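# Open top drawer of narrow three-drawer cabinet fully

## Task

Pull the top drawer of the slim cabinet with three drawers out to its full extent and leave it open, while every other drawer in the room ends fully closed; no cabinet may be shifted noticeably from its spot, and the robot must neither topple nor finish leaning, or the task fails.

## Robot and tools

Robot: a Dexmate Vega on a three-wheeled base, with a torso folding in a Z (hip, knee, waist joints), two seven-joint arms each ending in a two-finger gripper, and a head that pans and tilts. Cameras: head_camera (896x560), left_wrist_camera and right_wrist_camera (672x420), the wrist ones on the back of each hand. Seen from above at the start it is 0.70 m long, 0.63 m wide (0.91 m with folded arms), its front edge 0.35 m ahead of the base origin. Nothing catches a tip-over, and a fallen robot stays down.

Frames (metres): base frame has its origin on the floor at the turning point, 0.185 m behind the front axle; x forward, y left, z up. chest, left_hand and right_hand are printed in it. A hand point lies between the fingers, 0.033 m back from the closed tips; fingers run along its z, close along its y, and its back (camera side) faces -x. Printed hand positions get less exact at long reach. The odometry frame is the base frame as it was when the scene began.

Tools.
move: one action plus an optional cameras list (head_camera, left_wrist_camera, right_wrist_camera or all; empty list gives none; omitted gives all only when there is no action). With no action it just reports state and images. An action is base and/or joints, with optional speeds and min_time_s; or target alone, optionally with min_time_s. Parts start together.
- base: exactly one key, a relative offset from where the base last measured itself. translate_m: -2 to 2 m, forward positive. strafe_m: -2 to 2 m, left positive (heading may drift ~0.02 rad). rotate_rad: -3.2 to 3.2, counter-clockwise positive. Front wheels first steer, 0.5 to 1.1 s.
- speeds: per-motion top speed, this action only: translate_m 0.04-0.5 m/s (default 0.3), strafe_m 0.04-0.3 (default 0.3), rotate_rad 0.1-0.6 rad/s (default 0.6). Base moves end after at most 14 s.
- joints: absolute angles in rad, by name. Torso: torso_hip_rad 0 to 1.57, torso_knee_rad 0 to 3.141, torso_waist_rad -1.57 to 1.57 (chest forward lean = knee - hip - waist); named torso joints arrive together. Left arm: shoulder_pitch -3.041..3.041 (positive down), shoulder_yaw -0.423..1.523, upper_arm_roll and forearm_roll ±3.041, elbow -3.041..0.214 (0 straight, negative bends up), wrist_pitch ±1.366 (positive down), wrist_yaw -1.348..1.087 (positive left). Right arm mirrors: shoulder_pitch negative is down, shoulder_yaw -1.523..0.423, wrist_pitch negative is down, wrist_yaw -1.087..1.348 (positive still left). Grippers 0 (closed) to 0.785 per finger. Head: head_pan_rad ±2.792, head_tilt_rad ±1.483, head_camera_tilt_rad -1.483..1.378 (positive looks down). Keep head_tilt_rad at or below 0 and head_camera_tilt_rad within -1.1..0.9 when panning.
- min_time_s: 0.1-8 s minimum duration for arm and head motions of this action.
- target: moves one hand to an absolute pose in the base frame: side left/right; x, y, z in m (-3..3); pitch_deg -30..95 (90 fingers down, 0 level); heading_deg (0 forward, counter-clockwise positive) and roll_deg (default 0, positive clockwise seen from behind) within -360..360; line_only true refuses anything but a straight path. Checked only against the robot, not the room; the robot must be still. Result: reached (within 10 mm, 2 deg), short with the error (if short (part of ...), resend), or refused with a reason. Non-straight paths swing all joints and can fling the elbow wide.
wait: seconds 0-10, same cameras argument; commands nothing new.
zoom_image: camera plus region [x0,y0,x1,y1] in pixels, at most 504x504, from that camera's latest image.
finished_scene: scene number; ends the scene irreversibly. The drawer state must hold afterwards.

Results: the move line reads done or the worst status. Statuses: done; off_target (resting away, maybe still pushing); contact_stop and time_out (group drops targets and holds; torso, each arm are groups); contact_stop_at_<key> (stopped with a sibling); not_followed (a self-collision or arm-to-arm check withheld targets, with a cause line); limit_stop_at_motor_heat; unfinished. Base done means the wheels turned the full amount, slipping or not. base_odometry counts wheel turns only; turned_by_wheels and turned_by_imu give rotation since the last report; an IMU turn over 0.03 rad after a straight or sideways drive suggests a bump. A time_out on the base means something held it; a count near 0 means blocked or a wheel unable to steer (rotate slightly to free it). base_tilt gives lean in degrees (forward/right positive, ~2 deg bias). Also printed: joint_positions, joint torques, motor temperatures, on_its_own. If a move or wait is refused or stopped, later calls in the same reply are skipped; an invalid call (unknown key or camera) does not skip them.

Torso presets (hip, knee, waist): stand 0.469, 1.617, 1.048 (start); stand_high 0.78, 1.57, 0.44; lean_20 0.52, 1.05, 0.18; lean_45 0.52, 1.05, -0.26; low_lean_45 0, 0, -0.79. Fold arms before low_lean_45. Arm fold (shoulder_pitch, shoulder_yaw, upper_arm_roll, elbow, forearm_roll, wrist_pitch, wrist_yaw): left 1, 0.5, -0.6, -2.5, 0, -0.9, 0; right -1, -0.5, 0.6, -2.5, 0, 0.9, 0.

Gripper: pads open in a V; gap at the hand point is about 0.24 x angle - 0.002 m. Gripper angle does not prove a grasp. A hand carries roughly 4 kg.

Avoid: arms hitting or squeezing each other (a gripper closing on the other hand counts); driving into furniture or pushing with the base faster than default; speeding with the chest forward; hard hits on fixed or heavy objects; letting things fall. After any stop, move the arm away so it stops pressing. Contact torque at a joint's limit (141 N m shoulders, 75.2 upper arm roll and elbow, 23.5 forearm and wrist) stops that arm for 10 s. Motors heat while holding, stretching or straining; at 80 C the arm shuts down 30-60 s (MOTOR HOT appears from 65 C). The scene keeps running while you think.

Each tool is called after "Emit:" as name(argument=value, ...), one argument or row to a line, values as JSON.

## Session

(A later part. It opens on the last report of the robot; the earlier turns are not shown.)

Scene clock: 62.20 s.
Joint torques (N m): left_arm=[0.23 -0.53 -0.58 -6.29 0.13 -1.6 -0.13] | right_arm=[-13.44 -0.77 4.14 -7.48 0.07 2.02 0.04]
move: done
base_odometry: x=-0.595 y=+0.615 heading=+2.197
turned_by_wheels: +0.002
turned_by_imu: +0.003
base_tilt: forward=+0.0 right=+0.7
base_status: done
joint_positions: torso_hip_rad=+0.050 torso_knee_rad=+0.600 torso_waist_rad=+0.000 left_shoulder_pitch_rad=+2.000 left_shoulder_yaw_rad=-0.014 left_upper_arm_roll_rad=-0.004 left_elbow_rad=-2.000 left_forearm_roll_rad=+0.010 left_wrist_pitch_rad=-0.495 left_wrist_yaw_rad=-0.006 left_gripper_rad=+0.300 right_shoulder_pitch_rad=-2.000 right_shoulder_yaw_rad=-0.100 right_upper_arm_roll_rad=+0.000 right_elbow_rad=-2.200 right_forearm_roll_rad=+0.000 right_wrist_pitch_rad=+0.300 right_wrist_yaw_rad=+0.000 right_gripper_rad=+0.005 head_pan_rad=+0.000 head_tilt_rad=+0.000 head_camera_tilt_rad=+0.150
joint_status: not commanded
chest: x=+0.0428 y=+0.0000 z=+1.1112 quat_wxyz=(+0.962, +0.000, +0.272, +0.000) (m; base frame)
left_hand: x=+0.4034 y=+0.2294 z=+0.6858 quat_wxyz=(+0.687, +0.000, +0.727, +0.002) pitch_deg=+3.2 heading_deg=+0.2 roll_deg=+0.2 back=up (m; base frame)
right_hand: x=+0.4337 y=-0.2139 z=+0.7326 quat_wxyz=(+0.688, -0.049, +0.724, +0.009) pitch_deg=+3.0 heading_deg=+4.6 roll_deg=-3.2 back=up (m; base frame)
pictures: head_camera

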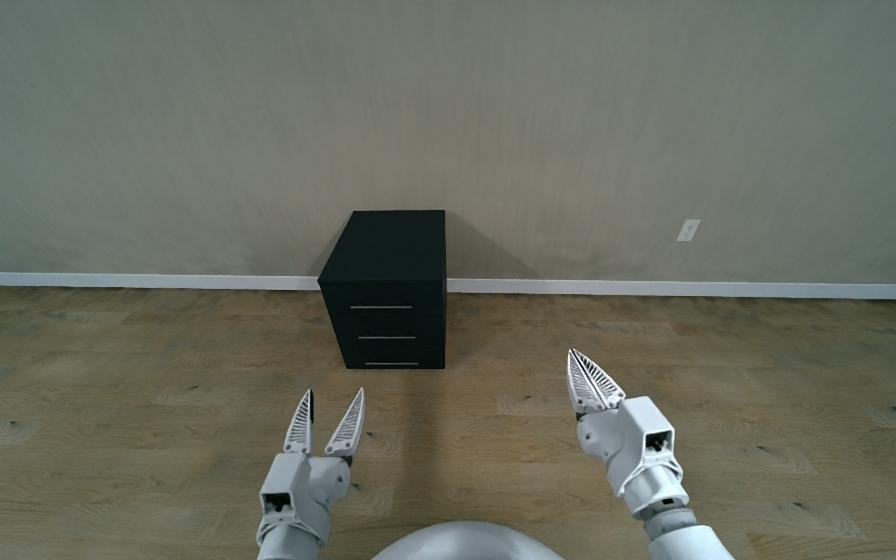

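Emit:
move(
  target={"side": "left", "x": 0.76, "y": 0.25, "z": 0.49, "pitch_deg": 25, "heading_deg": 0, "roll_deg": 90},
  cameras=["head_camera", "left_wrist_camera"],
)

Scene clock: 69.40 s.
Joint torques (N m): left_arm=[-26.56 -1.73 -0.08 -4.74 0.39 -0.51 1.08] | right_arm=[-13.43 -0.13 4.22 -8.86 -0.05 2.24 0.21]
move: done
base_odometry: x=-0.595 y=+0.615 heading=+2.197
turned_by_wheels: +0.000
turned_by_imu: +0.000
base_tilt: forward=+0.0 right=+0.7
base_status: not commanded
joint_positions: torso_hip_rad=+0.050 torso_knee_rad=+0.600 torso_waist_rad=+0.000 left_shoulder_pitch_rad=+0.644 left_shoulder_yaw_rad=+0.190 left_upper_arm_roll_rad=+0.405 left_elbow_rad=-0.672 left_forearm_roll_rad=+1.133 left_wrist_pitch_rad=+0.093 left_wrist_yaw_rad=+0.144 left_gripper_rad=+0.300 right_shoulder_pitch_rad=-2.000 right_shoulder_yaw_rad=-0.100 right_upper_arm_roll_rad=+0.000 right_elbow_rad=-2.200 right_forearm_roll_rad=+0.000 right_wrist_pitch_rad=+0.300 right_wrist_yaw_rad=+0.000 right_gripper_rad=+0.005 head_pan_rad=+0.000 head_tilt_rad=+0.000 head_camera_tilt_rad=+0.150
joint_status: not commanded
chest: x=+0.0428 y=+0.0000 z=+1.1112 quat_wxyz=(+0.962, +0.000, +0.272, +0.000) (m; base frame)
left_hand: x=+0.7595 y=+0.2501 z=+0.4898 quat_wxyz=(+0.380, +0.596, +0.597, +0.380) pitch_deg=+25.0 heading_deg=+0.0 roll_deg=+89.9 (m; base frame)
left_hand_status: reached (straight line, planned for 5.5 s): 1 mm and 0.1 deg off.
right_hand: x=+0.4337 y=-0.2139 z=+0.7326 quat_wxyz=(+0.688, -0.049, +0.724, +0.009) pitch_deg=+3.0 heading_deg=+4.6 roll_deg=-3.2 back=up (m; base frame)
pictures: head_camera, left_wrist_camera

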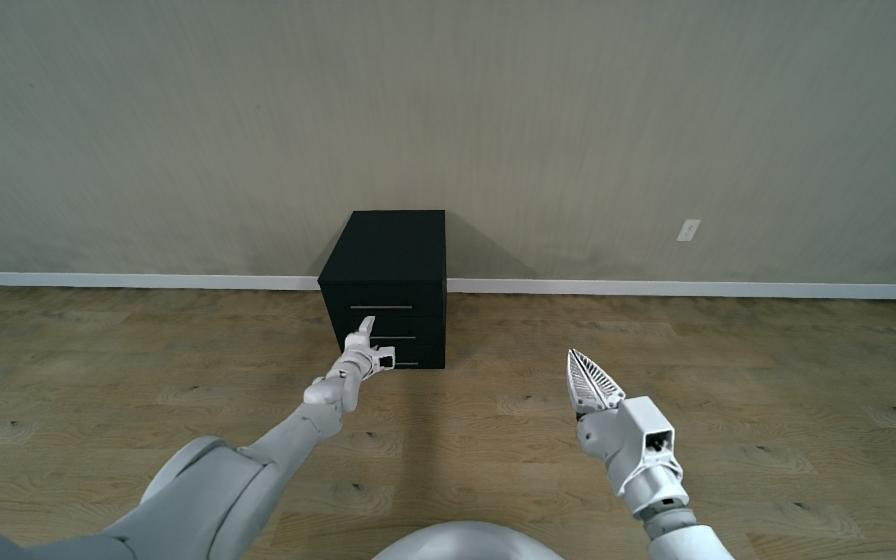

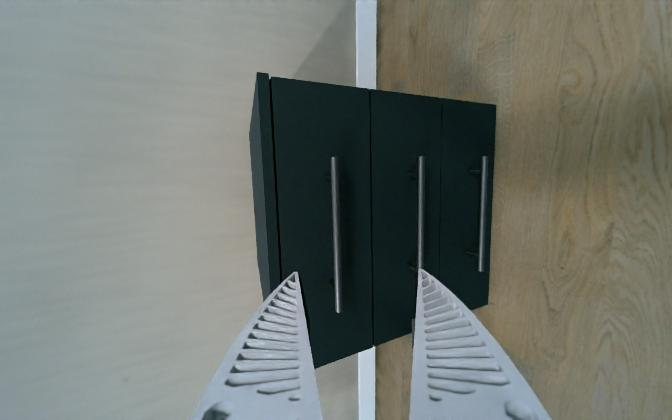

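Emit:
move(
  target={"side": "left", "x": 0.855, "y": 0.25, "z": 0.461, "pitch_deg": 25, "heading_deg": 0, "roll_deg": 90, "line_only": true},
  cameras=["head_camera", "left_wrist_camera"],
)

Scene clock: 70.27 s.
Joint torques (N m): left_arm=[-25.93 -0.82 -1.41 -4.94 0.48 0.36 1.26] | right_arm=[-13.72 0.71 4.32 -7.69 -0.09 2.49 0.07]
move: refused
base_odometry: x=-0.595 y=+0.615 heading=+2.197
turned_by_wheels: +0.000
turned_by_imu: +0.000
base_tilt: forward=+0.0 right=+0.8
base_status: not commanded
joint_positions: torso_hip_rad=+0.050 torso_knee_rad=+0.600 torso_waist_rad=+0.000 left_shoulder_pitch_rad=+0.642 left_shoulder_yaw_rad=+0.189 left_upper_arm_roll_rad=+0.406 left_elbow_rad=-0.669 left_forearm_roll_rad=+1.134 left_wrist_pitch_rad=+0.093 left_wrist_yaw_rad=+0.145 left_gripper_rad=+0.300 right_shoulder_pitch_rad=-2.000 right_shoulder_yaw_rad=-0.100 right_upper_arm_roll_rad=+0.000 right_elbow_rad=-2.200 right_forearm_roll_rad=+0.000 right_wrist_pitch_rad=+0.300 right_wrist_yaw_rad=+0.000 right_gripper_rad=+0.005 head_pan_rad=+0.000 head_tilt_rad=+0.000 head_camera_tilt_rad=+0.150
joint_status: not commanded
chest: x=+0.0428 y=+0.0000 z=+1.1112 quat_wxyz=(+0.962, +0.000, +0.272, +0.000) (m; base frame)
left_hand: x=+0.7598 y=+0.2502 z=+0.4898 quat_wxyz=(+0.380, +0.596, +0.597, +0.380) pitch_deg=+25.0 heading_deg=+0.0 roll_deg=+90.0 (m; base frame)
left_hand_status: refused: no posture of the arm gets there (out of reach): the closest leaves the hand 7.5 cm and 0 deg from the pose. Nothing moved.
right_hand: x=+0.4337 y=-0.2139 z=+0.7326 quat_wxyz=(+0.688, -0.049, +0.724, +0.009) pitch_deg=+3.0 heading_deg=+4.6 roll_deg=-3.2 back=up (m; base frame)
pictures: head_camera, left_wrist_camera

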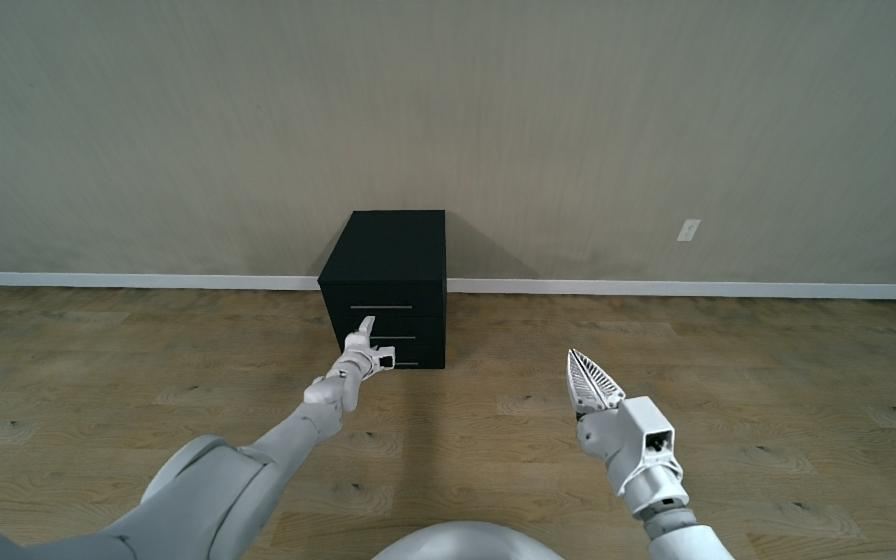

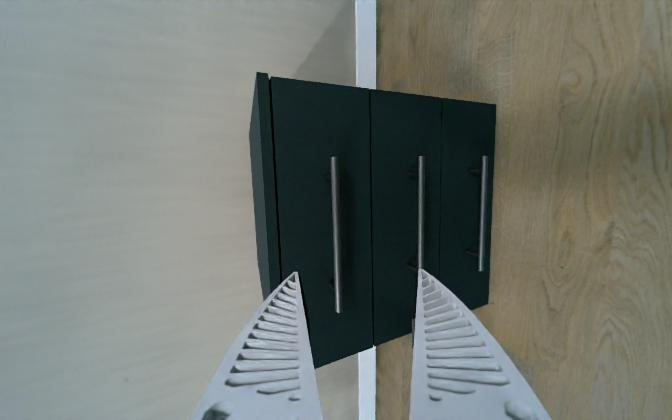

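Emit:
move(
  target={"side": "left", "x": 0.71, "y": 0.25, "z": 0.44, "pitch_deg": 25, "heading_deg": 0, "roll_deg": 90, "line_only": true},
)

Emit:
move(
  base={"translate_m": 0.12},
  speeds={"translate_m": 0.1},
  cameras=["head_camera", "left_wrist_camera"],
)

Scene clock: 72.77 s.
Joint torques (N m): left_arm=[-22.72 -1.45 0.46 -5 0.08 -0.19 1.19] | right_arm=[-14.61 1.06 4.31 -7.65 0.07 2.38 0.17]
move: done
base_odometry: x=-0.595 y=+0.615 heading=+2.197
turned_by_wheels: +0.000
turned_by_imu: +0.000
base_tilt: forward=+0.1 right=+0.7
base_status: not commanded
joint_positions: torso_hip_rad=+0.050 torso_knee_rad=+0.600 torso_waist_rad=+0.000 left_shoulder_pitch_rad=+0.652 left_shoulder_yaw_rad=+0.149 left_upper_arm_roll_rad=+0.422 left_elbow_rad=-0.469 left_forearm_roll_rad=+1.127 left_wrist_pitch_rad=+0.050 left_wrist_yaw_rad=+0.340 left_gripper_rad=+0.300 right_shoulder_pitch_rad=-2.000 right_shoulder_yaw_rad=-0.100 right_upper_arm_roll_rad=+0.000 right_elbow_rad=-2.200 right_forearm_roll_rad=+0.000 right_wrist_pitch_rad=+0.300 right_wrist_yaw_rad=+0.000 right_gripper_rad=+0.005 head_pan_rad=+0.000 head_tilt_rad=+0.000 head_camera_tilt_rad=+0.150
joint_status: not commanded
chest: x=+0.0428 y=+0.0000 z=+1.1112 quat_wxyz=(+0.962, +0.000, +0.272, +0.000) (m; base frame)
left_hand: x=+0.7106 y=+0.2502 z=+0.4406 quat_wxyz=(+0.380, +0.596, +0.597, +0.380) pitch_deg=+25.0 heading_deg=+0.0 roll_deg=-90.0 (m; base frame)
left_hand_status: reached (straight line, planned for 1.0 s): 1 mm and 0.0 deg off.
right_hand: x=+0.4337 y=-0.2139 z=+0.7326 quat_wxyz=(+0.688, -0.049, +0.724, +0.009) pitch_deg=+3.0 heading_deg=+4.6 roll_deg=-3.2 back=up (m; base frame)
pictures: none

Scene clock: 75.40 s.
Joint torques (N m): left_arm=[-23.91 -1.79 0.14 -3.23 -0.39 0.33 1.28] | right_arm=[-12.71 -0.41 4.24 -8.06 0.14 2.43 -0.1]
move: done
base_odometry: x=-0.665 y=+0.712 heading=+2.196
turned_by_wheels: -0.001
turned_by_imu: -0.001
base_tilt: forward=+0.1 right=+0.7
base_status: done
joint_positions: torso_hip_rad=+0.050 torso_knee_rad=+0.600 torso_waist_rad=+0.000 left_shoulder_pitch_rad=+0.652 left_shoulder_yaw_rad=+0.149 left_upper_arm_roll_rad=+0.422 left_elbow_rad=-0.465 left_forearm_roll_rad=+1.127 left_wrist_pitch_rad=+0.050 left_wrist_yaw_rad=+0.343 left_gripper_rad=+0.300 right_shoulder_pitch_rad=-2.000 right_shoulder_yaw_rad=-0.100 right_upper_arm_roll_rad=+0.000 right_elbow_rad=-2.200 right_forearm_roll_rad=+0.000 right_wrist_pitch_rad=+0.300 right_wrist_yaw_rad=+0.000 right_gripper_rad=+0.005 head_pan_rad=+0.000 head_tilt_rad=+0.000 head_camera_tilt_rad=+0.150
joint_status: not commanded
chest: x=+0.0428 y=+0.0000 z=+1.1112 quat_wxyz=(+0.962, +0.000, +0.272, +0.000) (m; base frame)
left_hand: x=+0.7098 y=+0.2502 z=+0.4398 quat_wxyz=(+0.380, +0.596, +0.597, +0.380) pitch_deg=+25.0 heading_deg=+0.0 roll_deg=-90.0 (m; base frame)
right_hand: x=+0.4337 y=-0.2139 z=+0.7325 quat_wxyz=(+0.688, -0.049, +0.724, +0.009) pitch_deg=+3.0 heading_deg=+4.6 roll_deg=-3.2 back=up (m; base frame)
pictures: head_camera, left_wrist_camera

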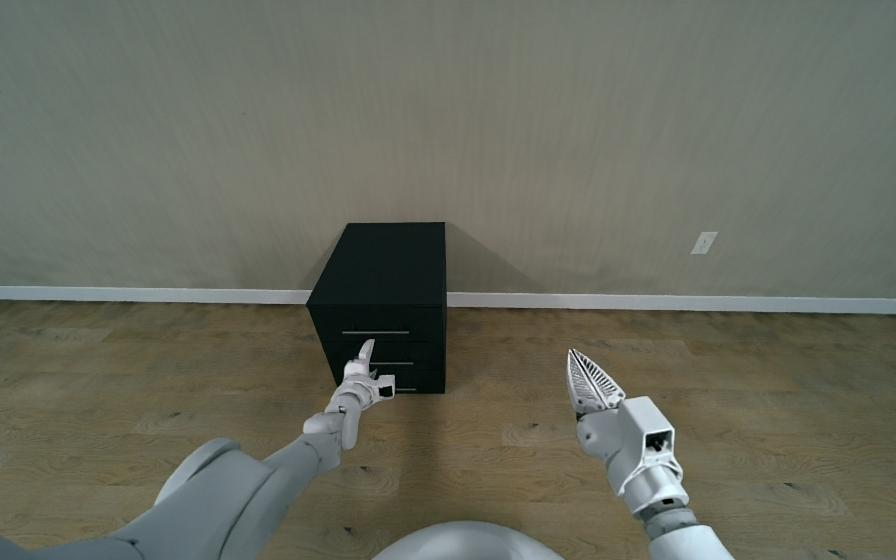

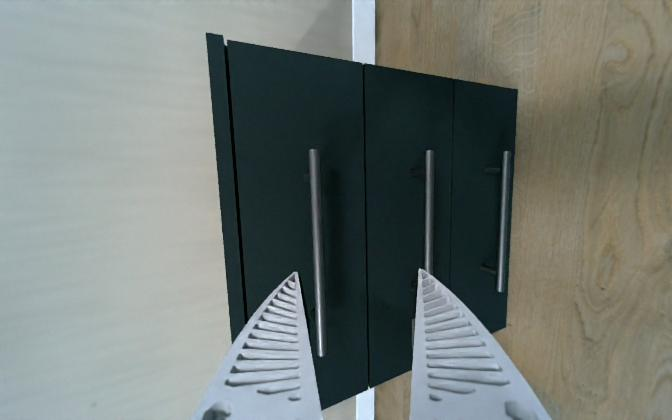

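Emit:
move(
  target={"side": "left", "x": 0.71, "y": 0.25, "z": 0.43, "pitch_deg": 15, "heading_deg": 0, "roll_deg": 90, "line_only": true},
)

Emit:
move(
  base={"translate_m": 0.06},
  speeds={"translate_m": 0.06},
  cameras=["head_camera", "left_wrist_camera"],
)

Scene clock: 76.37 s.
Joint torques (N m): left_arm=[-24.04 -1.64 0.55 -4.09 -0.15 0.2 1.17] | right_arm=[-12.58 0.32 4.44 -7.71 0 1.74 0.14]
move: refused
base_odometry: x=-0.665 y=+0.712 heading=+2.196
turned_by_wheels: +0.000
turned_by_imu: +0.000
base_tilt: forward=+0.1 right=+0.7
base_status: not commanded
joint_positions: torso_hip_rad=+0.050 torso_knee_rad=+0.600 torso_waist_rad=+0.000 left_shoulder_pitch_rad=+0.652 left_shoulder_yaw_rad=+0.149 left_upper_arm_roll_rad=+0.422 left_elbow_rad=-0.465 left_forearm_roll_rad=+1.127 left_wrist_pitch_rad=+0.050 left_wrist_yaw_rad=+0.343 left_gripper_rad=+0.300 right_shoulder_pitch_rad=-2.000 right_shoulder_yaw_rad=-0.100 right_upper_arm_roll_rad=+0.000 right_elbow_rad=-2.200 right_forearm_roll_rad=+0.000 right_wrist_pitch_rad=+0.300 right_wrist_yaw_rad=+0.000 right_gripper_rad=+0.005 head_pan_rad=+0.000 head_tilt_rad=+0.000 head_camera_tilt_rad=+0.150
joint_status: not commanded
chest: x=+0.0428 y=+0.0000 z=+1.1112 quat_wxyz=(+0.962, +0.000, +0.272, +0.000) (m; base frame)
left_hand: x=+0.7098 y=+0.2502 z=+0.4398 quat_wxyz=(+0.380, +0.596, +0.597, +0.380) pitch_deg=+25.0 heading_deg=+0.0 roll_deg=-90.0 (m; base frame)
left_hand_status: refused: no posture of the arm gets there (out of reach): the closest leaves the hand 3.8 cm and 0 deg from the pose. Nothing moved.
right_hand: x=+0.4337 y=-0.2139 z=+0.7325 quat_wxyz=(+0.688, -0.049, +0.724, +0.009) pitch_deg=+3.0 heading_deg=+4.6 roll_deg=-3.2 back=up (m; base frame)
pictures: none

not run: a stop came earlier in this reply.

Emit:
move(
  target={"side": "left", "x": 0.64, "y": 0.25, "z": 0.43, "pitch_deg": 20, "heading_deg": 0, "roll_deg": 90, "line_only": true},
)

Emit:
move(
  base={"translate_m": 0.11},
  speeds={"translate_m": 0.1},
  cameras=["head_camera", "left_wrist_camera"],
)

Scene clock: 79.07 s.
Joint torques (N m): left_arm=[-9.95 3.14 -5.99 -4.33 0.36 -0.67 1.29] | right_arm=[-14.28 -0.83 4.29 -7.19 -0.06 3.17 0.25]
move: done
base_odometry: x=-0.665 y=+0.712 heading=+2.196
turned_by_wheels: +0.000
turned_by_imu: +0.000
base_tilt: forward=+0.1 right=+0.7
base_status: not commanded
joint_positions: torso_hip_rad=+0.050 torso_knee_rad=+0.600 torso_waist_rad=+0.000 left_shoulder_pitch_rad=+0.907 left_shoulder_yaw_rad=+0.200 left_upper_arm_roll_rad=+0.400 left_elbow_rad=-0.727 left_forearm_roll_rad=+1.138 left_wrist_pitch_rad=+0.105 left_wrist_yaw_rad=+0.444 left_gripper_rad=+0.300 right_shoulder_pitch_rad=-2.000 right_shoulder_yaw_rad=-0.100 right_upper_arm_roll_rad=+0.000 right_elbow_rad=-2.200 right_forearm_roll_rad=+0.000 right_wrist_pitch_rad=+0.300 right_wrist_yaw_rad=+0.000 right_gripper_rad=+0.005 head_pan_rad=+0.000 head_tilt_rad=+0.000 head_camera_tilt_rad=+0.150
joint_status: not commanded
chest: x=+0.0428 y=+0.0000 z=+1.1112 quat_wxyz=(+0.962, +0.000, +0.272, +0.000) (m; base frame)
left_hand: x=+0.6412 y=+0.2498 z=+0.4299 quat_wxyz=(+0.405, +0.580, +0.580, +0.405) pitch_deg=+20.1 heading_deg=+0.0 roll_deg=+90.0 (m; base frame)
left_hand_status: reached (straight line, planned for 1.3 s): 1 mm and 0.1 deg off.
right_hand: x=+0.4337 y=-0.2139 z=+0.7325 quat_wxyz=(+0.688, -0.049, +0.724, +0.009) pitch_deg=+3.0 heading_deg=+4.6 roll_deg=-3.2 back=up (m; base frame)
pictures: none

Scene clock: 81.03 s.
Joint torques (N m): left_arm=[-10.23 4.8 -5.64 -4.96 0.11 0.06 0.99] | right_arm=[-12.86 -0.67 4.41 -8.64 0.02 2.69 0.18]
move: done
base_odometry: x=-0.730 y=+0.801 heading=+2.195
turned_by_wheels: -0.001
turned_by_imu: -0.001
base_tilt: forward=+0.1 right=+0.7
base_status: done
joint_positions: torso_hip_rad=+0.050 torso_knee_rad=+0.600 torso_waist_rad=+0.000 left_shoulder_pitch_rad=+0.911 left_shoulder_yaw_rad=+0.201 left_upper_arm_roll_rad=+0.400 left_elbow_rad=-0.730 left_forearm_roll_rad=+1.138 left_wrist_pitch_rad=+0.106 left_wrist_yaw_rad=+0.446 left_gripper_rad=+0.300 right_shoulder_pitch_rad=-2.000 right_shoulder_yaw_rad=-0.100 right_upper_arm_roll_rad=+0.000 right_elbow_rad=-2.200 right_forearm_roll_rad=+0.000 right_wrist_pitch_rad=+0.300 right_wrist_yaw_rad=+0.000 right_gripper_rad=+0.005 head_pan_rad=+0.000 head_tilt_rad=+0.000 head_camera_tilt_rad=+0.150
joint_status: not commanded
chest: x=+0.0428 y=+0.0000 z=+1.1112 quat_wxyz=(+0.962, +0.000, +0.272, +0.000) (m; base frame)
left_hand: x=+0.6400 y=+0.2498 z=+0.4299 quat_wxyz=(+0.406, +0.579, +0.579, +0.405) pitch_deg=+20.0 heading_deg=+0.0 roll_deg=+90.0 (m; base frame)
right_hand: x=+0.4337 y=-0.2139 z=+0.7325 quat_wxyz=(+0.688, -0.049, +0.724, +0.009) pitch_deg=+3.0 heading_deg=+4.6 roll_deg=-3.2 back=up (m; base frame)
pictures: head_camera, left_wrist_camera

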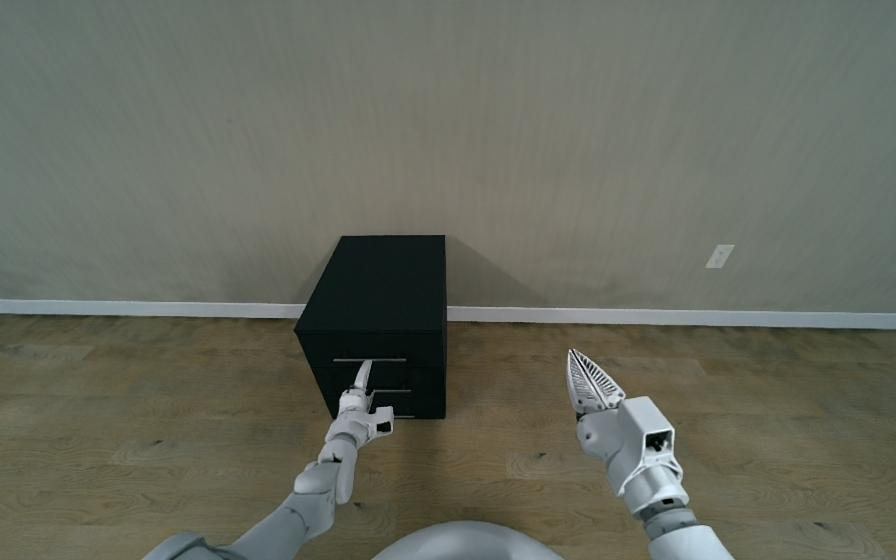

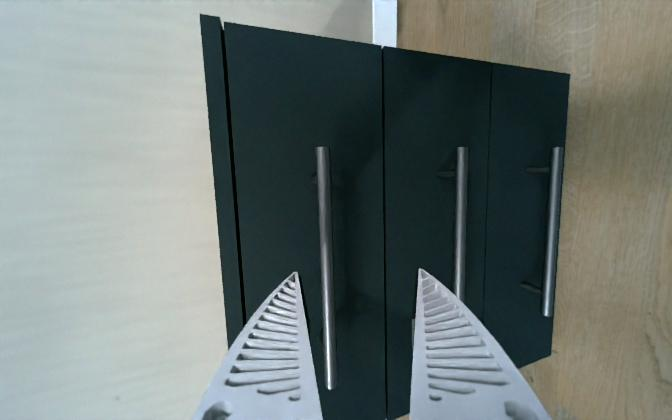

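Emit:
move(
  base={"translate_m": 0.04},
  speeds={"translate_m": 0.06},
  cameras=["left_wrist_camera"],
)

Scene clock: 82.53 s.
Joint torques (N m): left_arm=[-9.36 3.27 -6.07 -5.08 0.5 -0.46 1.05] | right_arm=[-12.85 0.22 3.87 -8.47 -0.11 2.38 -0.04]
move: done
base_odometry: x=-0.753 y=+0.833 heading=+2.194
turned_by_wheels: -0.001
turned_by_imu: -0.001
base_tilt: forward=+0.1 right=+0.7
base_status: done
joint_positions: torso_hip_rad=+0.050 torso_knee_rad=+0.600 torso_waist_rad=+0.000 left_shoulder_pitch_rad=+0.911 left_shoulder_yaw_rad=+0.201 left_upper_arm_roll_rad=+0.400 left_elbow_rad=-0.730 left_forearm_roll_rad=+1.138 left_wrist_pitch_rad=+0.106 left_wrist_yaw_rad=+0.446 left_gripper_rad=+0.300 right_shoulder_pitch_rad=-2.000 right_shoulder_yaw_rad=-0.100 right_upper_arm_roll_rad=+0.000 right_elbow_rad=-2.200 right_forearm_roll_rad=+0.000 right_wrist_pitch_rad=+0.300 right_wrist_yaw_rad=+0.000 right_gripper_rad=+0.005 head_pan_rad=+0.000 head_tilt_rad=+0.000 head_camera_tilt_rad=+0.150
joint_status: not commanded
chest: x=+0.0428 y=+0.0000 z=+1.1112 quat_wxyz=(+0.962, +0.000, +0.272, +0.000) (m; base frame)
left_hand: x=+0.6400 y=+0.2498 z=+0.4299 quat_wxyz=(+0.406, +0.579, +0.579, +0.405) pitch_deg=+20.0 heading_deg=+0.0 roll_deg=+90.0 (m; base frame)
right_hand: x=+0.4337 y=-0.2139 z=+0.7325 quat_wxyz=(+0.688, -0.049, +0.724, +0.009) pitch_deg=+3.0 heading_deg=+4.6 roll_deg=-3.2 back=up (m; base frame)
pictures: left_wrist_camera

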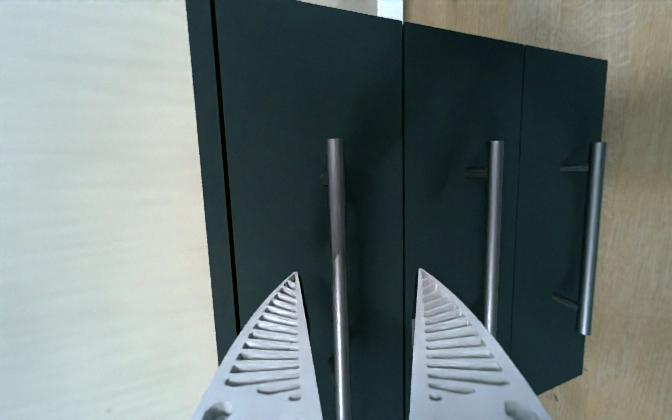

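Emit:
move(
  base={"translate_m": 0.05},
  speeds={"translate_m": 0.06},
  cameras=["left_wrist_camera", "head_camera"],
)

Emit:
zoom_image(
  camera="head_camera",
  region=[270, 310, 470, 470],
)

Scene clock: 84.33 s.
Joint torques (N m): left_arm=[-18.97 1.77 -6.11 -3.71 0 0.57 0.28] | right_arm=[-11.86 0.23 4.13 -8.25 -0.13 2.68 -0.02]
move: done
base_odometry: x=-0.783 y=+0.874 heading=+2.194
turned_by_wheels: +0.000
turned_by_imu: +0.000
base_tilt: forward=+0.0 right=+0.8
base_status: done
joint_positions: torso_hip_rad=+0.050 torso_knee_rad=+0.600 torso_waist_rad=+0.000 left_shoulder_pitch_rad=+0.912 left_shoulder_yaw_rad=+0.201 left_upper_arm_roll_rad=+0.400 left_elbow_rad=-0.730 left_forearm_roll_rad=+1.138 left_wrist_pitch_rad=+0.106 left_wrist_yaw_rad=+0.446 left_gripper_rad=+0.300 right_shoulder_pitch_rad=-2.000 right_shoulder_yaw_rad=-0.100 right_upper_arm_roll_rad=+0.000 right_elbow_rad=-2.200 right_forearm_roll_rad=+0.000 right_wrist_pitch_rad=+0.300 right_wrist_yaw_rad=+0.000 right_gripper_rad=+0.005 head_pan_rad=+0.000 head_tilt_rad=+0.000 head_camera_tilt_rad=+0.150
joint_status: not commanded
chest: x=+0.0426 y=+0.0000 z=+1.1113 quat_wxyz=(+0.962, +0.000, +0.271, +0.000) (m; base frame)
left_hand: x=+0.6398 y=+0.2499 z=+0.4300 quat_wxyz=(+0.406, +0.579, +0.579, +0.406) pitch_deg=+20.0 heading_deg=+0.0 roll_deg=-90.0 (m; base frame)
right_hand: x=+0.4336 y=-0.2139 z=+0.7327 quat_wxyz=(+0.688, -0.049, +0.724, +0.009) pitch_deg=+3.0 heading_deg=+4.6 roll_deg=-3.2 back=up (m; base frame)
pictures: head_camera, left_wrist_camera

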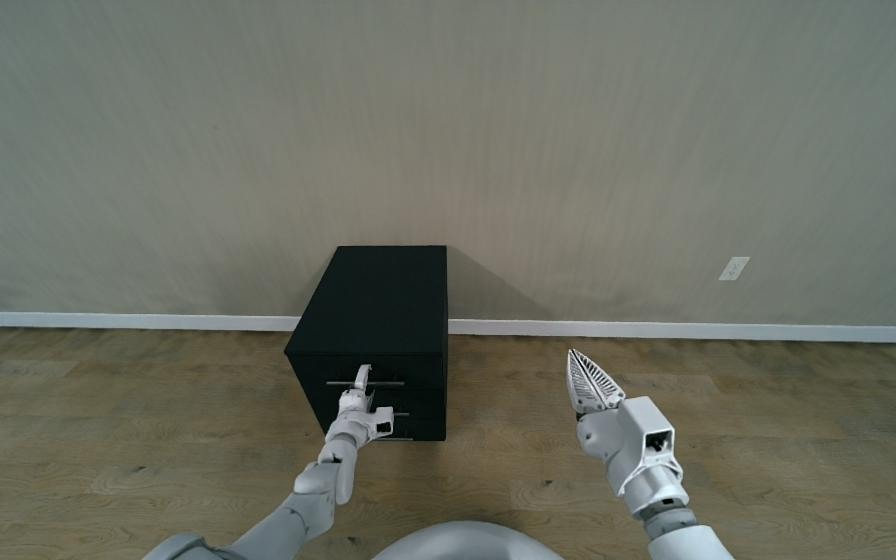

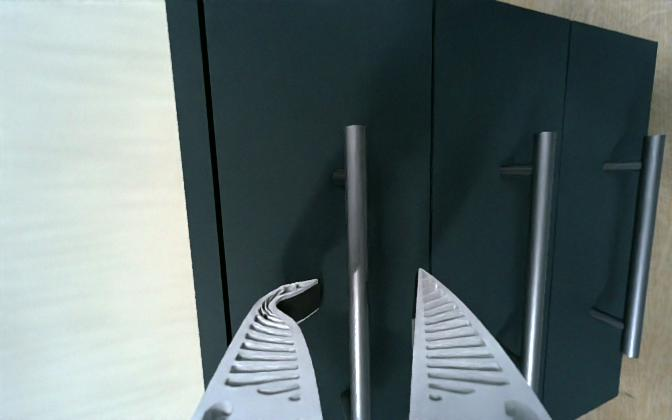

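Scaled by 2.520 from the camera's 896x560 image, which has a finer 960x600 frame.

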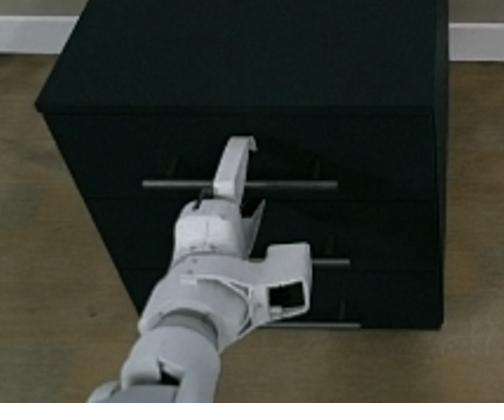

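Emit:
move(
  target={"side": "left", "x": 0.63, "y": 0.25, "z": 0.43, "pitch_deg": 20, "heading_deg": 0, "roll_deg": 90, "line_only": true},
)

Emit:
move(
  joints={"left_gripper_rad": 0.0},
  cameras=["left_wrist_camera"],
)

Scene clock: 86.10 s.
Joint torques (N m): left_arm=[-18.64 2.66 -7.19 -8.88 0.78 0.18 1.82] | right_arm=[-12.43 -0.34 4.19 -7.08 -0.01 2.17 0.16]
move: done
base_odometry: x=-0.783 y=+0.874 heading=+2.194
turned_by_wheels: +0.000
turned_by_imu: +0.000
base_tilt: forward=+0.0 right=+0.7
base_status: not commanded
joint_positions: torso_hip_rad=+0.050 torso_knee_rad=+0.600 torso_waist_rad=+0.000 left_shoulder_pitch_rad=+0.953 left_shoulder_yaw_rad=+0.213 left_upper_arm_roll_rad=+0.396 left_elbow_rad=-0.789 left_forearm_roll_rad=+1.139 left_wrist_pitch_rad=+0.119 left_wrist_yaw_rad=+0.432 left_gripper_rad=+0.300 right_shoulder_pitch_rad=-2.000 right_shoulder_yaw_rad=-0.100 right_upper_arm_roll_rad=+0.000 right_elbow_rad=-2.200 right_forearm_roll_rad=+0.000 right_wrist_pitch_rad=+0.300 right_wrist_yaw_rad=+0.000 right_gripper_rad=+0.005 head_pan_rad=+0.000 head_tilt_rad=+0.000 head_camera_tilt_rad=+0.150
joint_status: not commanded
chest: x=+0.0427 y=+0.0000 z=+1.1112 quat_wxyz=(+0.962, +0.000, +0.272, +0.000) (m; base frame)
left_hand: x=+0.6302 y=+0.2499 z=+0.4293 quat_wxyz=(+0.405, +0.580, +0.579, +0.405) pitch_deg=+20.1 heading_deg=+0.0 roll_deg=+90.0 (m; base frame)
left_hand_status: reached (straight line, planned for 0.5 s): 1 mm and 0.1 deg off.
right_hand: x=+0.4336 y=-0.2139 z=+0.7326 quat_wxyz=(+0.688, -0.049, +0.724, +0.009) pitch_deg=+3.0 heading_deg=+4.6 roll_deg=-3.2 back=up (m; base frame)
pictures: none

Scene clock: 86.93 s.
Joint torques (N m): left_arm=[-0.92 2.89 -5.14 -2.11 0.31 -0.44 -0.41] | right_arm=[-12.65 -0.3 4.76 -8.27 -0.1 2.35 0.22]
move: done
base_odometry: x=-0.783 y=+0.874 heading=+2.194
turned_by_wheels: +0.000
turned_by_imu: +0.000
base_tilt: forward=+0.1 right=+0.7
base_status: not commanded
joint_positions: torso_hip_rad=+0.050 torso_knee_rad=+0.600 torso_waist_rad=+0.000 left_shoulder_pitch_rad=+0.955 left_shoulder_yaw_rad=+0.213 left_upper_arm_roll_rad=+0.395 left_elbow_rad=-0.793 left_forearm_roll_rad=+1.140 left_wrist_pitch_rad=+0.120 left_wrist_yaw_rad=+0.432 left_gripper_rad=+0.000 right_shoulder_pitch_rad=-2.000 right_shoulder_yaw_rad=-0.100 right_upper_arm_roll_rad=+0.000 right_elbow_rad=-2.200 right_forearm_roll_rad=+0.000 right_wrist_pitch_rad=+0.300 right_wrist_yaw_rad=+0.000 right_gripper_rad=+0.005 head_pan_rad=+0.000 head_tilt_rad=+0.000 head_camera_tilt_rad=+0.150
joint_status: all done
chest: x=+0.0426 y=+0.0000 z=+1.1113 quat_wxyz=(+0.962, +0.000, +0.272, +0.000) (m; base frame)
left_hand: x=+0.6304 y=+0.2498 z=+0.4303 quat_wxyz=(+0.406, +0.579, +0.579, +0.406) pitch_deg=+20.0 heading_deg=+0.0 roll_deg=+90.0 (m; base frame)
right_hand: x=+0.4336 y=-0.2139 z=+0.7326 quat_wxyz=(+0.688, -0.049, +0.724, +0.009) pitch_deg=+3.0 heading_deg=+4.6 roll_deg=-3.2 back=up (m; base frame)
pictures: left_wrist_camera

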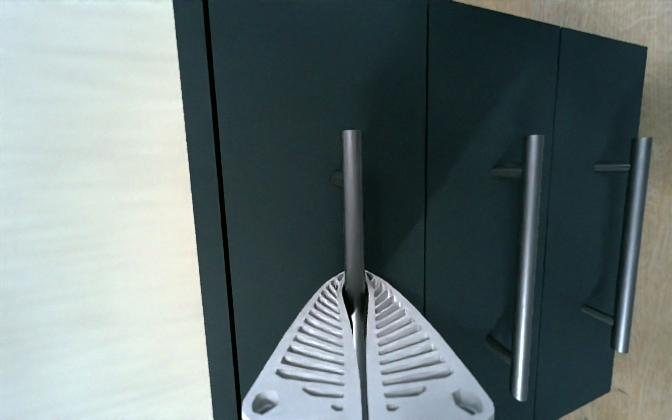

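Emit:
move(
  base={"translate_m": -0.1},
  speeds={"translate_m": 0.08},
  cameras=["left_wrist_camera", "head_camera"],
)

Scene clock: 89.07 s.
Joint torques (N m): left_arm=[-5.62 0.17 -1.92 -3.85 0.58 -0.64 -0.45] | right_arm=[-12.87 0.78 4.66 -6.93 -0.04 1.66 -0.09]
move: done
base_odometry: x=-0.724 y=+0.793 heading=+2.194
turned_by_wheels: +0.001
turned_by_imu: +0.002
base_tilt: forward=+0.1 right=+0.7
base_status: done
joint_positions: torso_hip_rad=+0.050 torso_knee_rad=+0.600 torso_waist_rad=+0.000 left_shoulder_pitch_rad=+0.955 left_shoulder_yaw_rad=+0.214 left_upper_arm_roll_rad=+0.395 left_elbow_rad=-0.794 left_forearm_roll_rad=+1.140 left_wrist_pitch_rad=+0.120 left_wrist_yaw_rad=+0.432 left_gripper_rad=+0.000 right_shoulder_pitch_rad=-2.000 right_shoulder_yaw_rad=-0.100 right_upper_arm_roll_rad=+0.000 right_elbow_rad=-2.200 right_forearm_roll_rad=+0.000 right_wrist_pitch_rad=+0.300 right_wrist_yaw_rad=+0.000 right_gripper_rad=+0.005 head_pan_rad=+0.000 head_tilt_rad=+0.000 head_camera_tilt_rad=+0.150
joint_status: not commanded
chest: x=+0.0427 y=+0.0000 z=+1.1113 quat_wxyz=(+0.962, +0.000, +0.272, +0.000) (m; base frame)
left_hand: x=+0.6302 y=+0.2502 z=+0.4302 quat_wxyz=(+0.406, +0.579, +0.579, +0.406) pitch_deg=+20.0 heading_deg=+0.0 roll_deg=-90.0 (m; base frame)
right_hand: x=+0.4336 y=-0.2139 z=+0.7326 quat_wxyz=(+0.688, -0.049, +0.724, +0.009) pitch_deg=+3.0 heading_deg=+4.6 roll_deg=-3.2 back=up (m; base frame)
pictures: head_camera, left_wrist_camera

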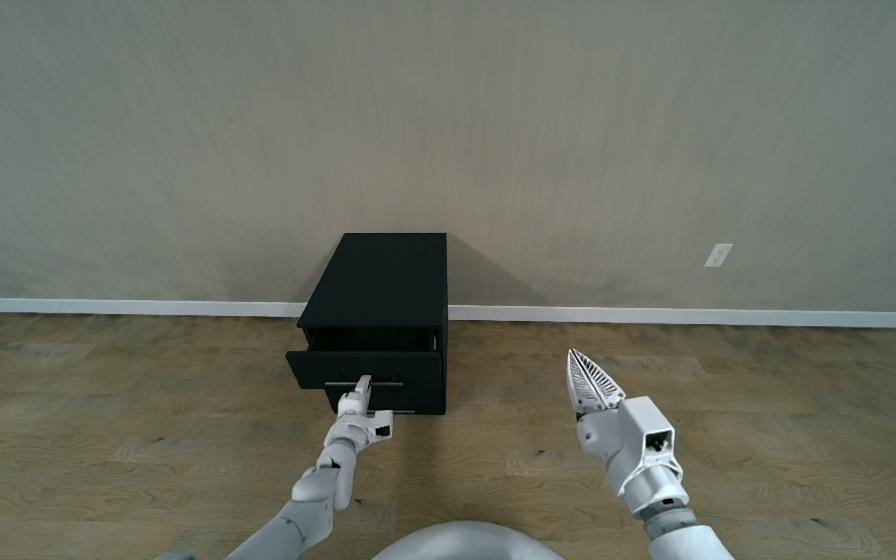

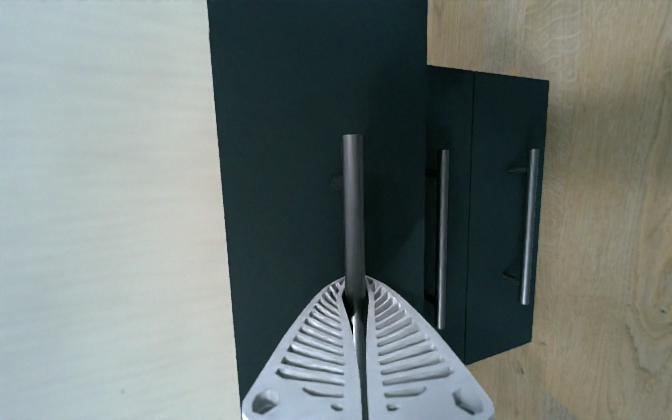

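Emit:
move(
  base={"translate_m": -0.2},
  speeds={"translate_m": 0.08},
  cameras=["head_camera"],
)

Emit:
move(
  base={"translate_m": -0.06},
  speeds={"translate_m": 0.06},
  cameras=["head_camera", "left_wrist_camera"],
)

Scene clock: 92.70 s.
Joint torques (N m): left_arm=[-7.98 -5.24 0.34 -3.09 1.44 -2.17 -0.32] | right_arm=[-12.66 -1.22 3.88 -6.81 0.08 2.49 -0.05]
move: done
base_odometry: x=-0.607 y=+0.630 heading=+2.194
turned_by_wheels: -0.001
turned_by_imu: -0.002
base_tilt: forward=+0.0 right=+0.8
base_status: done
joint_positions: torso_hip_rad=+0.050 torso_knee_rad=+0.600 torso_waist_rad=+0.000 left_shoulder_pitch_rad=+0.955 left_shoulder_yaw_rad=+0.214 left_upper_arm_roll_rad=+0.395 left_elbow_rad=-0.794 left_forearm_roll_rad=+1.139 left_wrist_pitch_rad=+0.121 left_wrist_yaw_rad=+0.432 left_gripper_rad=+0.000 right_shoulder_pitch_rad=-2.000 right_shoulder_yaw_rad=-0.100 right_upper_arm_roll_rad=+0.000 right_elbow_rad=-2.200 right_forearm_roll_rad=+0.000 right_wrist_pitch_rad=+0.300 right_wrist_yaw_rad=+0.000 right_gripper_rad=+0.005 head_pan_rad=+0.000 head_tilt_rad=+0.000 head_camera_tilt_rad=+0.150
joint_status: not commanded
chest: x=+0.0426 y=+0.0000 z=+1.1113 quat_wxyz=(+0.962, +0.000, +0.272, +0.000) (m; base frame)
left_hand: x=+0.6302 y=+0.2506 z=+0.4301 quat_wxyz=(+0.405, +0.579, +0.579, +0.406) pitch_deg=+20.0 heading_deg=+0.1 roll_deg=-90.0 (m; base frame)
right_hand: x=+0.4336 y=-0.2139 z=+0.7326 quat_wxyz=(+0.688, -0.049, +0.724, +0.009) pitch_deg=+3.0 heading_deg=+4.6 roll_deg=-3.2 back=up (m; base frame)
pictures: head_camera

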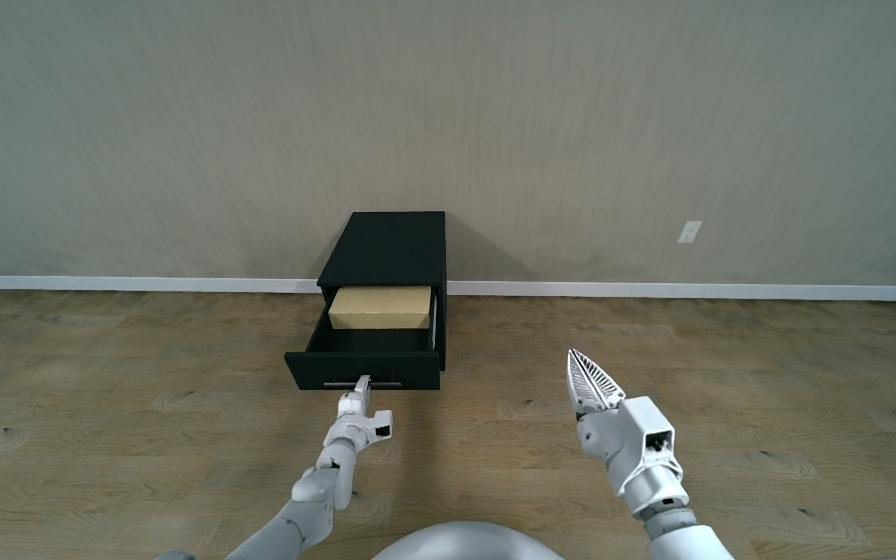

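Scene clock: 94.37 s.
Joint torques (N m): left_arm=[-6.4 -3.24 1.59 -3.54 1.26 -2.65 -0.42] | right_arm=[-13.58 -0.42 4.36 -7.3 0.1 2.91 -0.03]
move: done
base_odometry: x=-0.572 y=+0.582 heading=+2.193
turned_by_wheels: -0.001
turned_by_imu: -0.001
base_tilt: forward=+0.0 right=+0.7
base_status: done
joint_positions: torso_hip_rad=+0.050 torso_knee_rad=+0.600 torso_waist_rad=+0.000 left_shoulder_pitch_rad=+0.955 left_shoulder_yaw_rad=+0.214 left_upper_arm_roll_rad=+0.395 left_elbow_rad=-0.794 left_forearm_roll_rad=+1.139 left_wrist_pitch_rad=+0.121 left_wrist_yaw_rad=+0.432 left_gripper_rad=+0.000 right_shoulder_pitch_rad=-2.000 right_shoulder_yaw_rad=-0.100 right_upper_arm_roll_rad=+0.000 right_elbow_rad=-2.200 right_forearm_roll_rad=+0.000 right_wrist_pitch_rad=+0.300 right_wrist_yaw_rad=+0.000 right_gripper_rad=+0.005 head_pan_rad=+0.000 head_tilt_rad=+0.000 head_camera_tilt_rad=+0.150
joint_status: not commanded
chest: x=+0.0426 y=+0.0000 z=+1.1113 quat_wxyz=(+0.962, +0.000, +0.272, +0.000) (m; base frame)
left_hand: x=+0.6302 y=+0.2506 z=+0.4301 quat_wxyz=(+0.405, +0.579, +0.579, +0.406) pitch_deg=+20.0 heading_deg=+0.1 roll_deg=-90.0 (m; base frame)
right_hand: x=+0.4336 y=-0.2139 z=+0.7326 quat_wxyz=(+0.688, -0.049, +0.724, +0.009) pitch_deg=+3.0 heading_deg=+4.6 roll_deg=-3.2 back=up (m; base frame)
pictures: head_camera, left_wrist_camera

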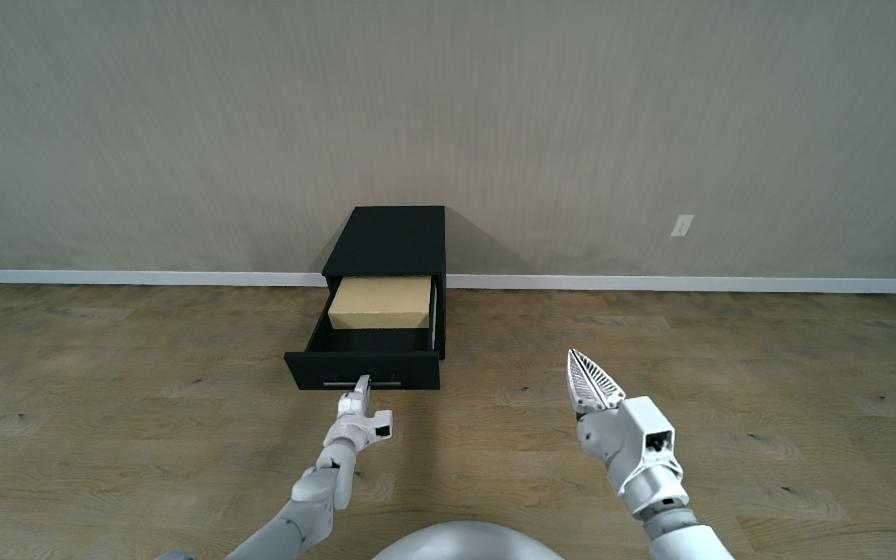

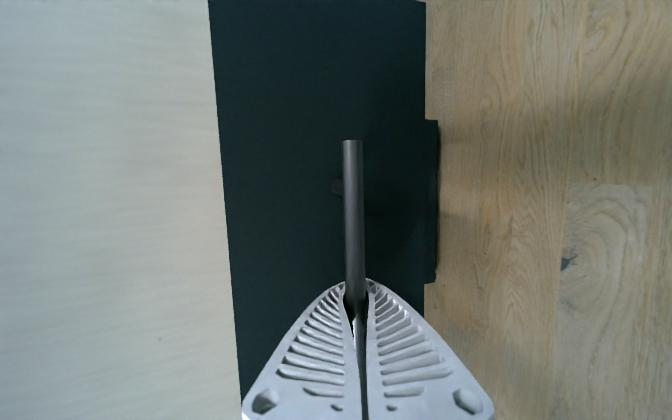

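Emit:
move(
  base={"translate_m": -0.04},
  speeds={"translate_m": 0.04},
  cameras=["head_camera"],
)

Emit:
move(
  base={"translate_m": -0.03},
  speeds={"translate_m": 0.04},
  cameras=["head_camera", "left_wrist_camera"],
)

Scene clock: 96.40 s.
Joint torques (N m): left_arm=[1.44 -1.44 0.79 1.79 0.14 0.09 -2.42] | right_arm=[-11.56 0.47 4.53 -7.91 -0.03 2.93 0.1]
move: done
base_odometry: x=-0.549 y=+0.549 heading=+2.192
turned_by_wheels: -0.001
turned_by_imu: -0.001
base_tilt: forward=+0.0 right=+0.8
base_status: done
joint_positions: torso_hip_rad=+0.050 torso_knee_rad=+0.600 torso_waist_rad=+0.000 left_shoulder_pitch_rad=+0.955 left_shoulder_yaw_rad=+0.214 left_upper_arm_roll_rad=+0.395 left_elbow_rad=-0.794 left_forearm_roll_rad=+1.140 left_wrist_pitch_rad=+0.120 left_wrist_yaw_rad=+0.433 left_gripper_rad=+0.000 right_shoulder_pitch_rad=-2.000 right_shoulder_yaw_rad=-0.100 right_upper_arm_roll_rad=+0.000 right_elbow_rad=-2.200 right_forearm_roll_rad=+0.000 right_wrist_pitch_rad=+0.300 right_wrist_yaw_rad=+0.000 right_gripper_rad=+0.005 head_pan_rad=+0.000 head_tilt_rad=+0.000 head_camera_tilt_rad=+0.150
joint_status: not commanded
chest: x=+0.0425 y=+0.0000 z=+1.1113 quat_wxyz=(+0.962, +0.000, +0.271, +0.000) (m; base frame)
left_hand: x=+0.6307 y=+0.2502 z=+0.4310 quat_wxyz=(+0.406, +0.579, +0.579, +0.406) pitch_deg=+19.9 heading_deg=+0.0 roll_deg=-90.0 (m; base frame)
right_hand: x=+0.4336 y=-0.2139 z=+0.7327 quat_wxyz=(+0.688, -0.049, +0.724, +0.009) pitch_deg=+3.0 heading_deg=+4.6 roll_deg=-3.2 back=up (m; base frame)
pictures: head_camera

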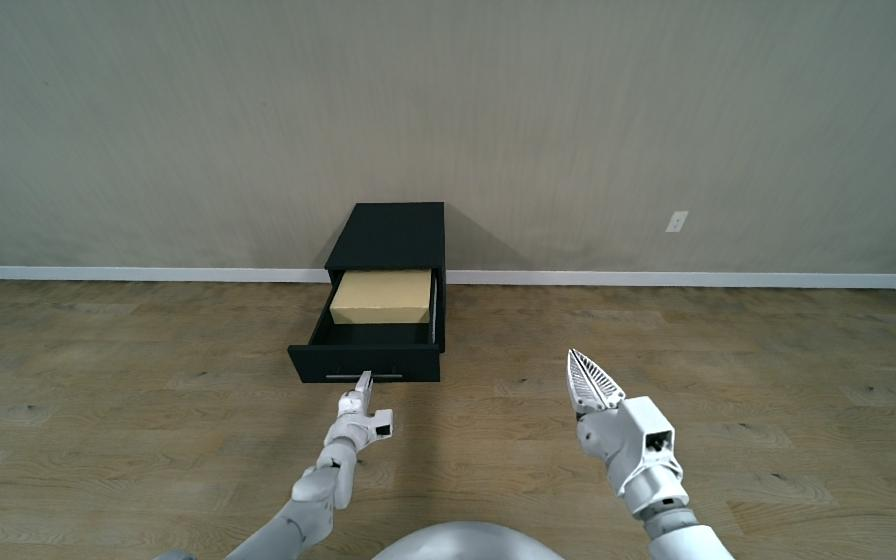

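Scene clock: 98.00 s.
Joint torques (N m): left_arm=[-9.3 -1.75 -0.93 -4.26 -0.1 -0.08 0.59] | right_arm=[-13.25 0.02 4.16 -8.04 -0.07 2.12 0.13]
move: done
base_odometry: x=-0.532 y=+0.524 heading=+2.191
turned_by_wheels: -0.001
turned_by_imu: -0.001
base_tilt: forward=+0.1 right=+0.8
base_status: done
joint_positions: torso_hip_rad=+0.050 torso_knee_rad=+0.600 torso_waist_rad=+0.000 left_shoulder_pitch_rad=+0.955 left_shoulder_yaw_rad=+0.214 left_upper_arm_roll_rad=+0.395 left_elbow_rad=-0.794 left_forearm_roll_rad=+1.140 left_wrist_pitch_rad=+0.120 left_wrist_yaw_rad=+0.432 left_gripper_rad=+0.000 right_shoulder_pitch_rad=-2.000 right_shoulder_yaw_rad=-0.100 right_upper_arm_roll_rad=+0.000 right_elbow_rad=-2.200 right_forearm_roll_rad=+0.000 right_wrist_pitch_rad=+0.300 right_wrist_yaw_rad=+0.000 right_gripper_rad=+0.005 head_pan_rad=+0.000 head_tilt_rad=+0.000 head_camera_tilt_rad=+0.150
joint_status: not commanded
chest: x=+0.0427 y=+0.0000 z=+1.1112 quat_wxyz=(+0.962, +0.000, +0.272, +0.000) (m; base frame)
left_hand: x=+0.6301 y=+0.2502 z=+0.4299 quat_wxyz=(+0.405, +0.579, +0.579, +0.406) pitch_deg=+20.0 heading_deg=+0.0 roll_deg=-90.0 (m; base frame)
right_hand: x=+0.4337 y=-0.2139 z=+0.7326 quat_wxyz=(+0.688, -0.049, +0.724, +0.009) pitch_deg=+3.0 heading_deg=+4.6 roll_deg=-3.2 back=up (m; base frame)
pictures: head_camera, left_wrist_camera

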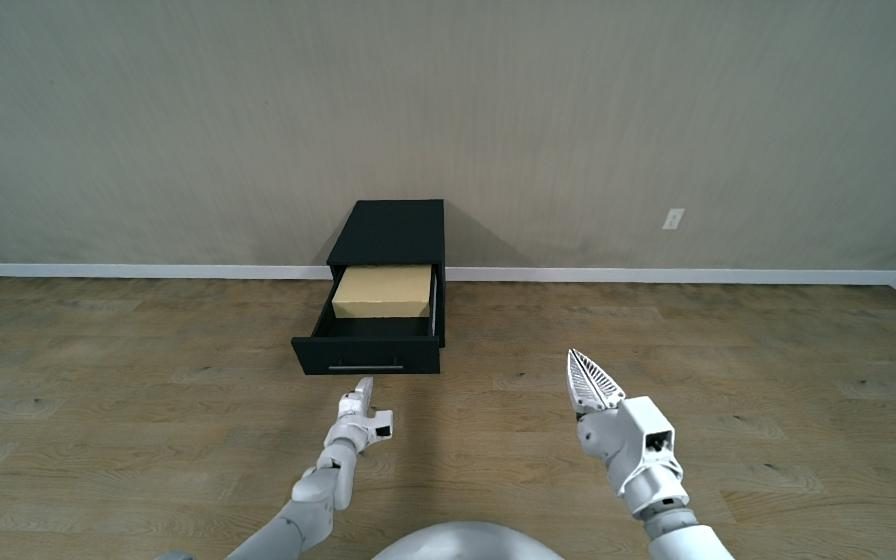

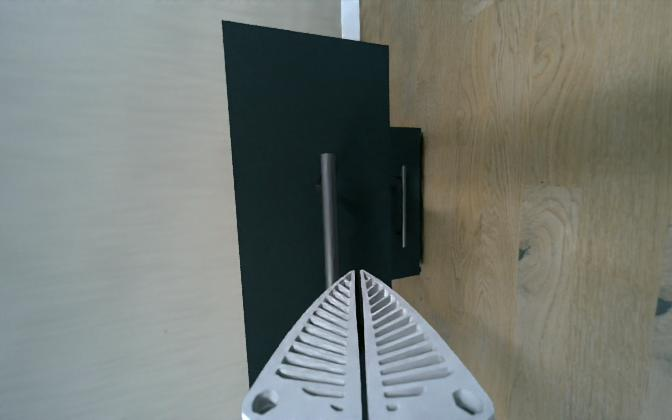

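Emit:
finished_scene(
  scene=1,
)

The scene is finished: the task was done.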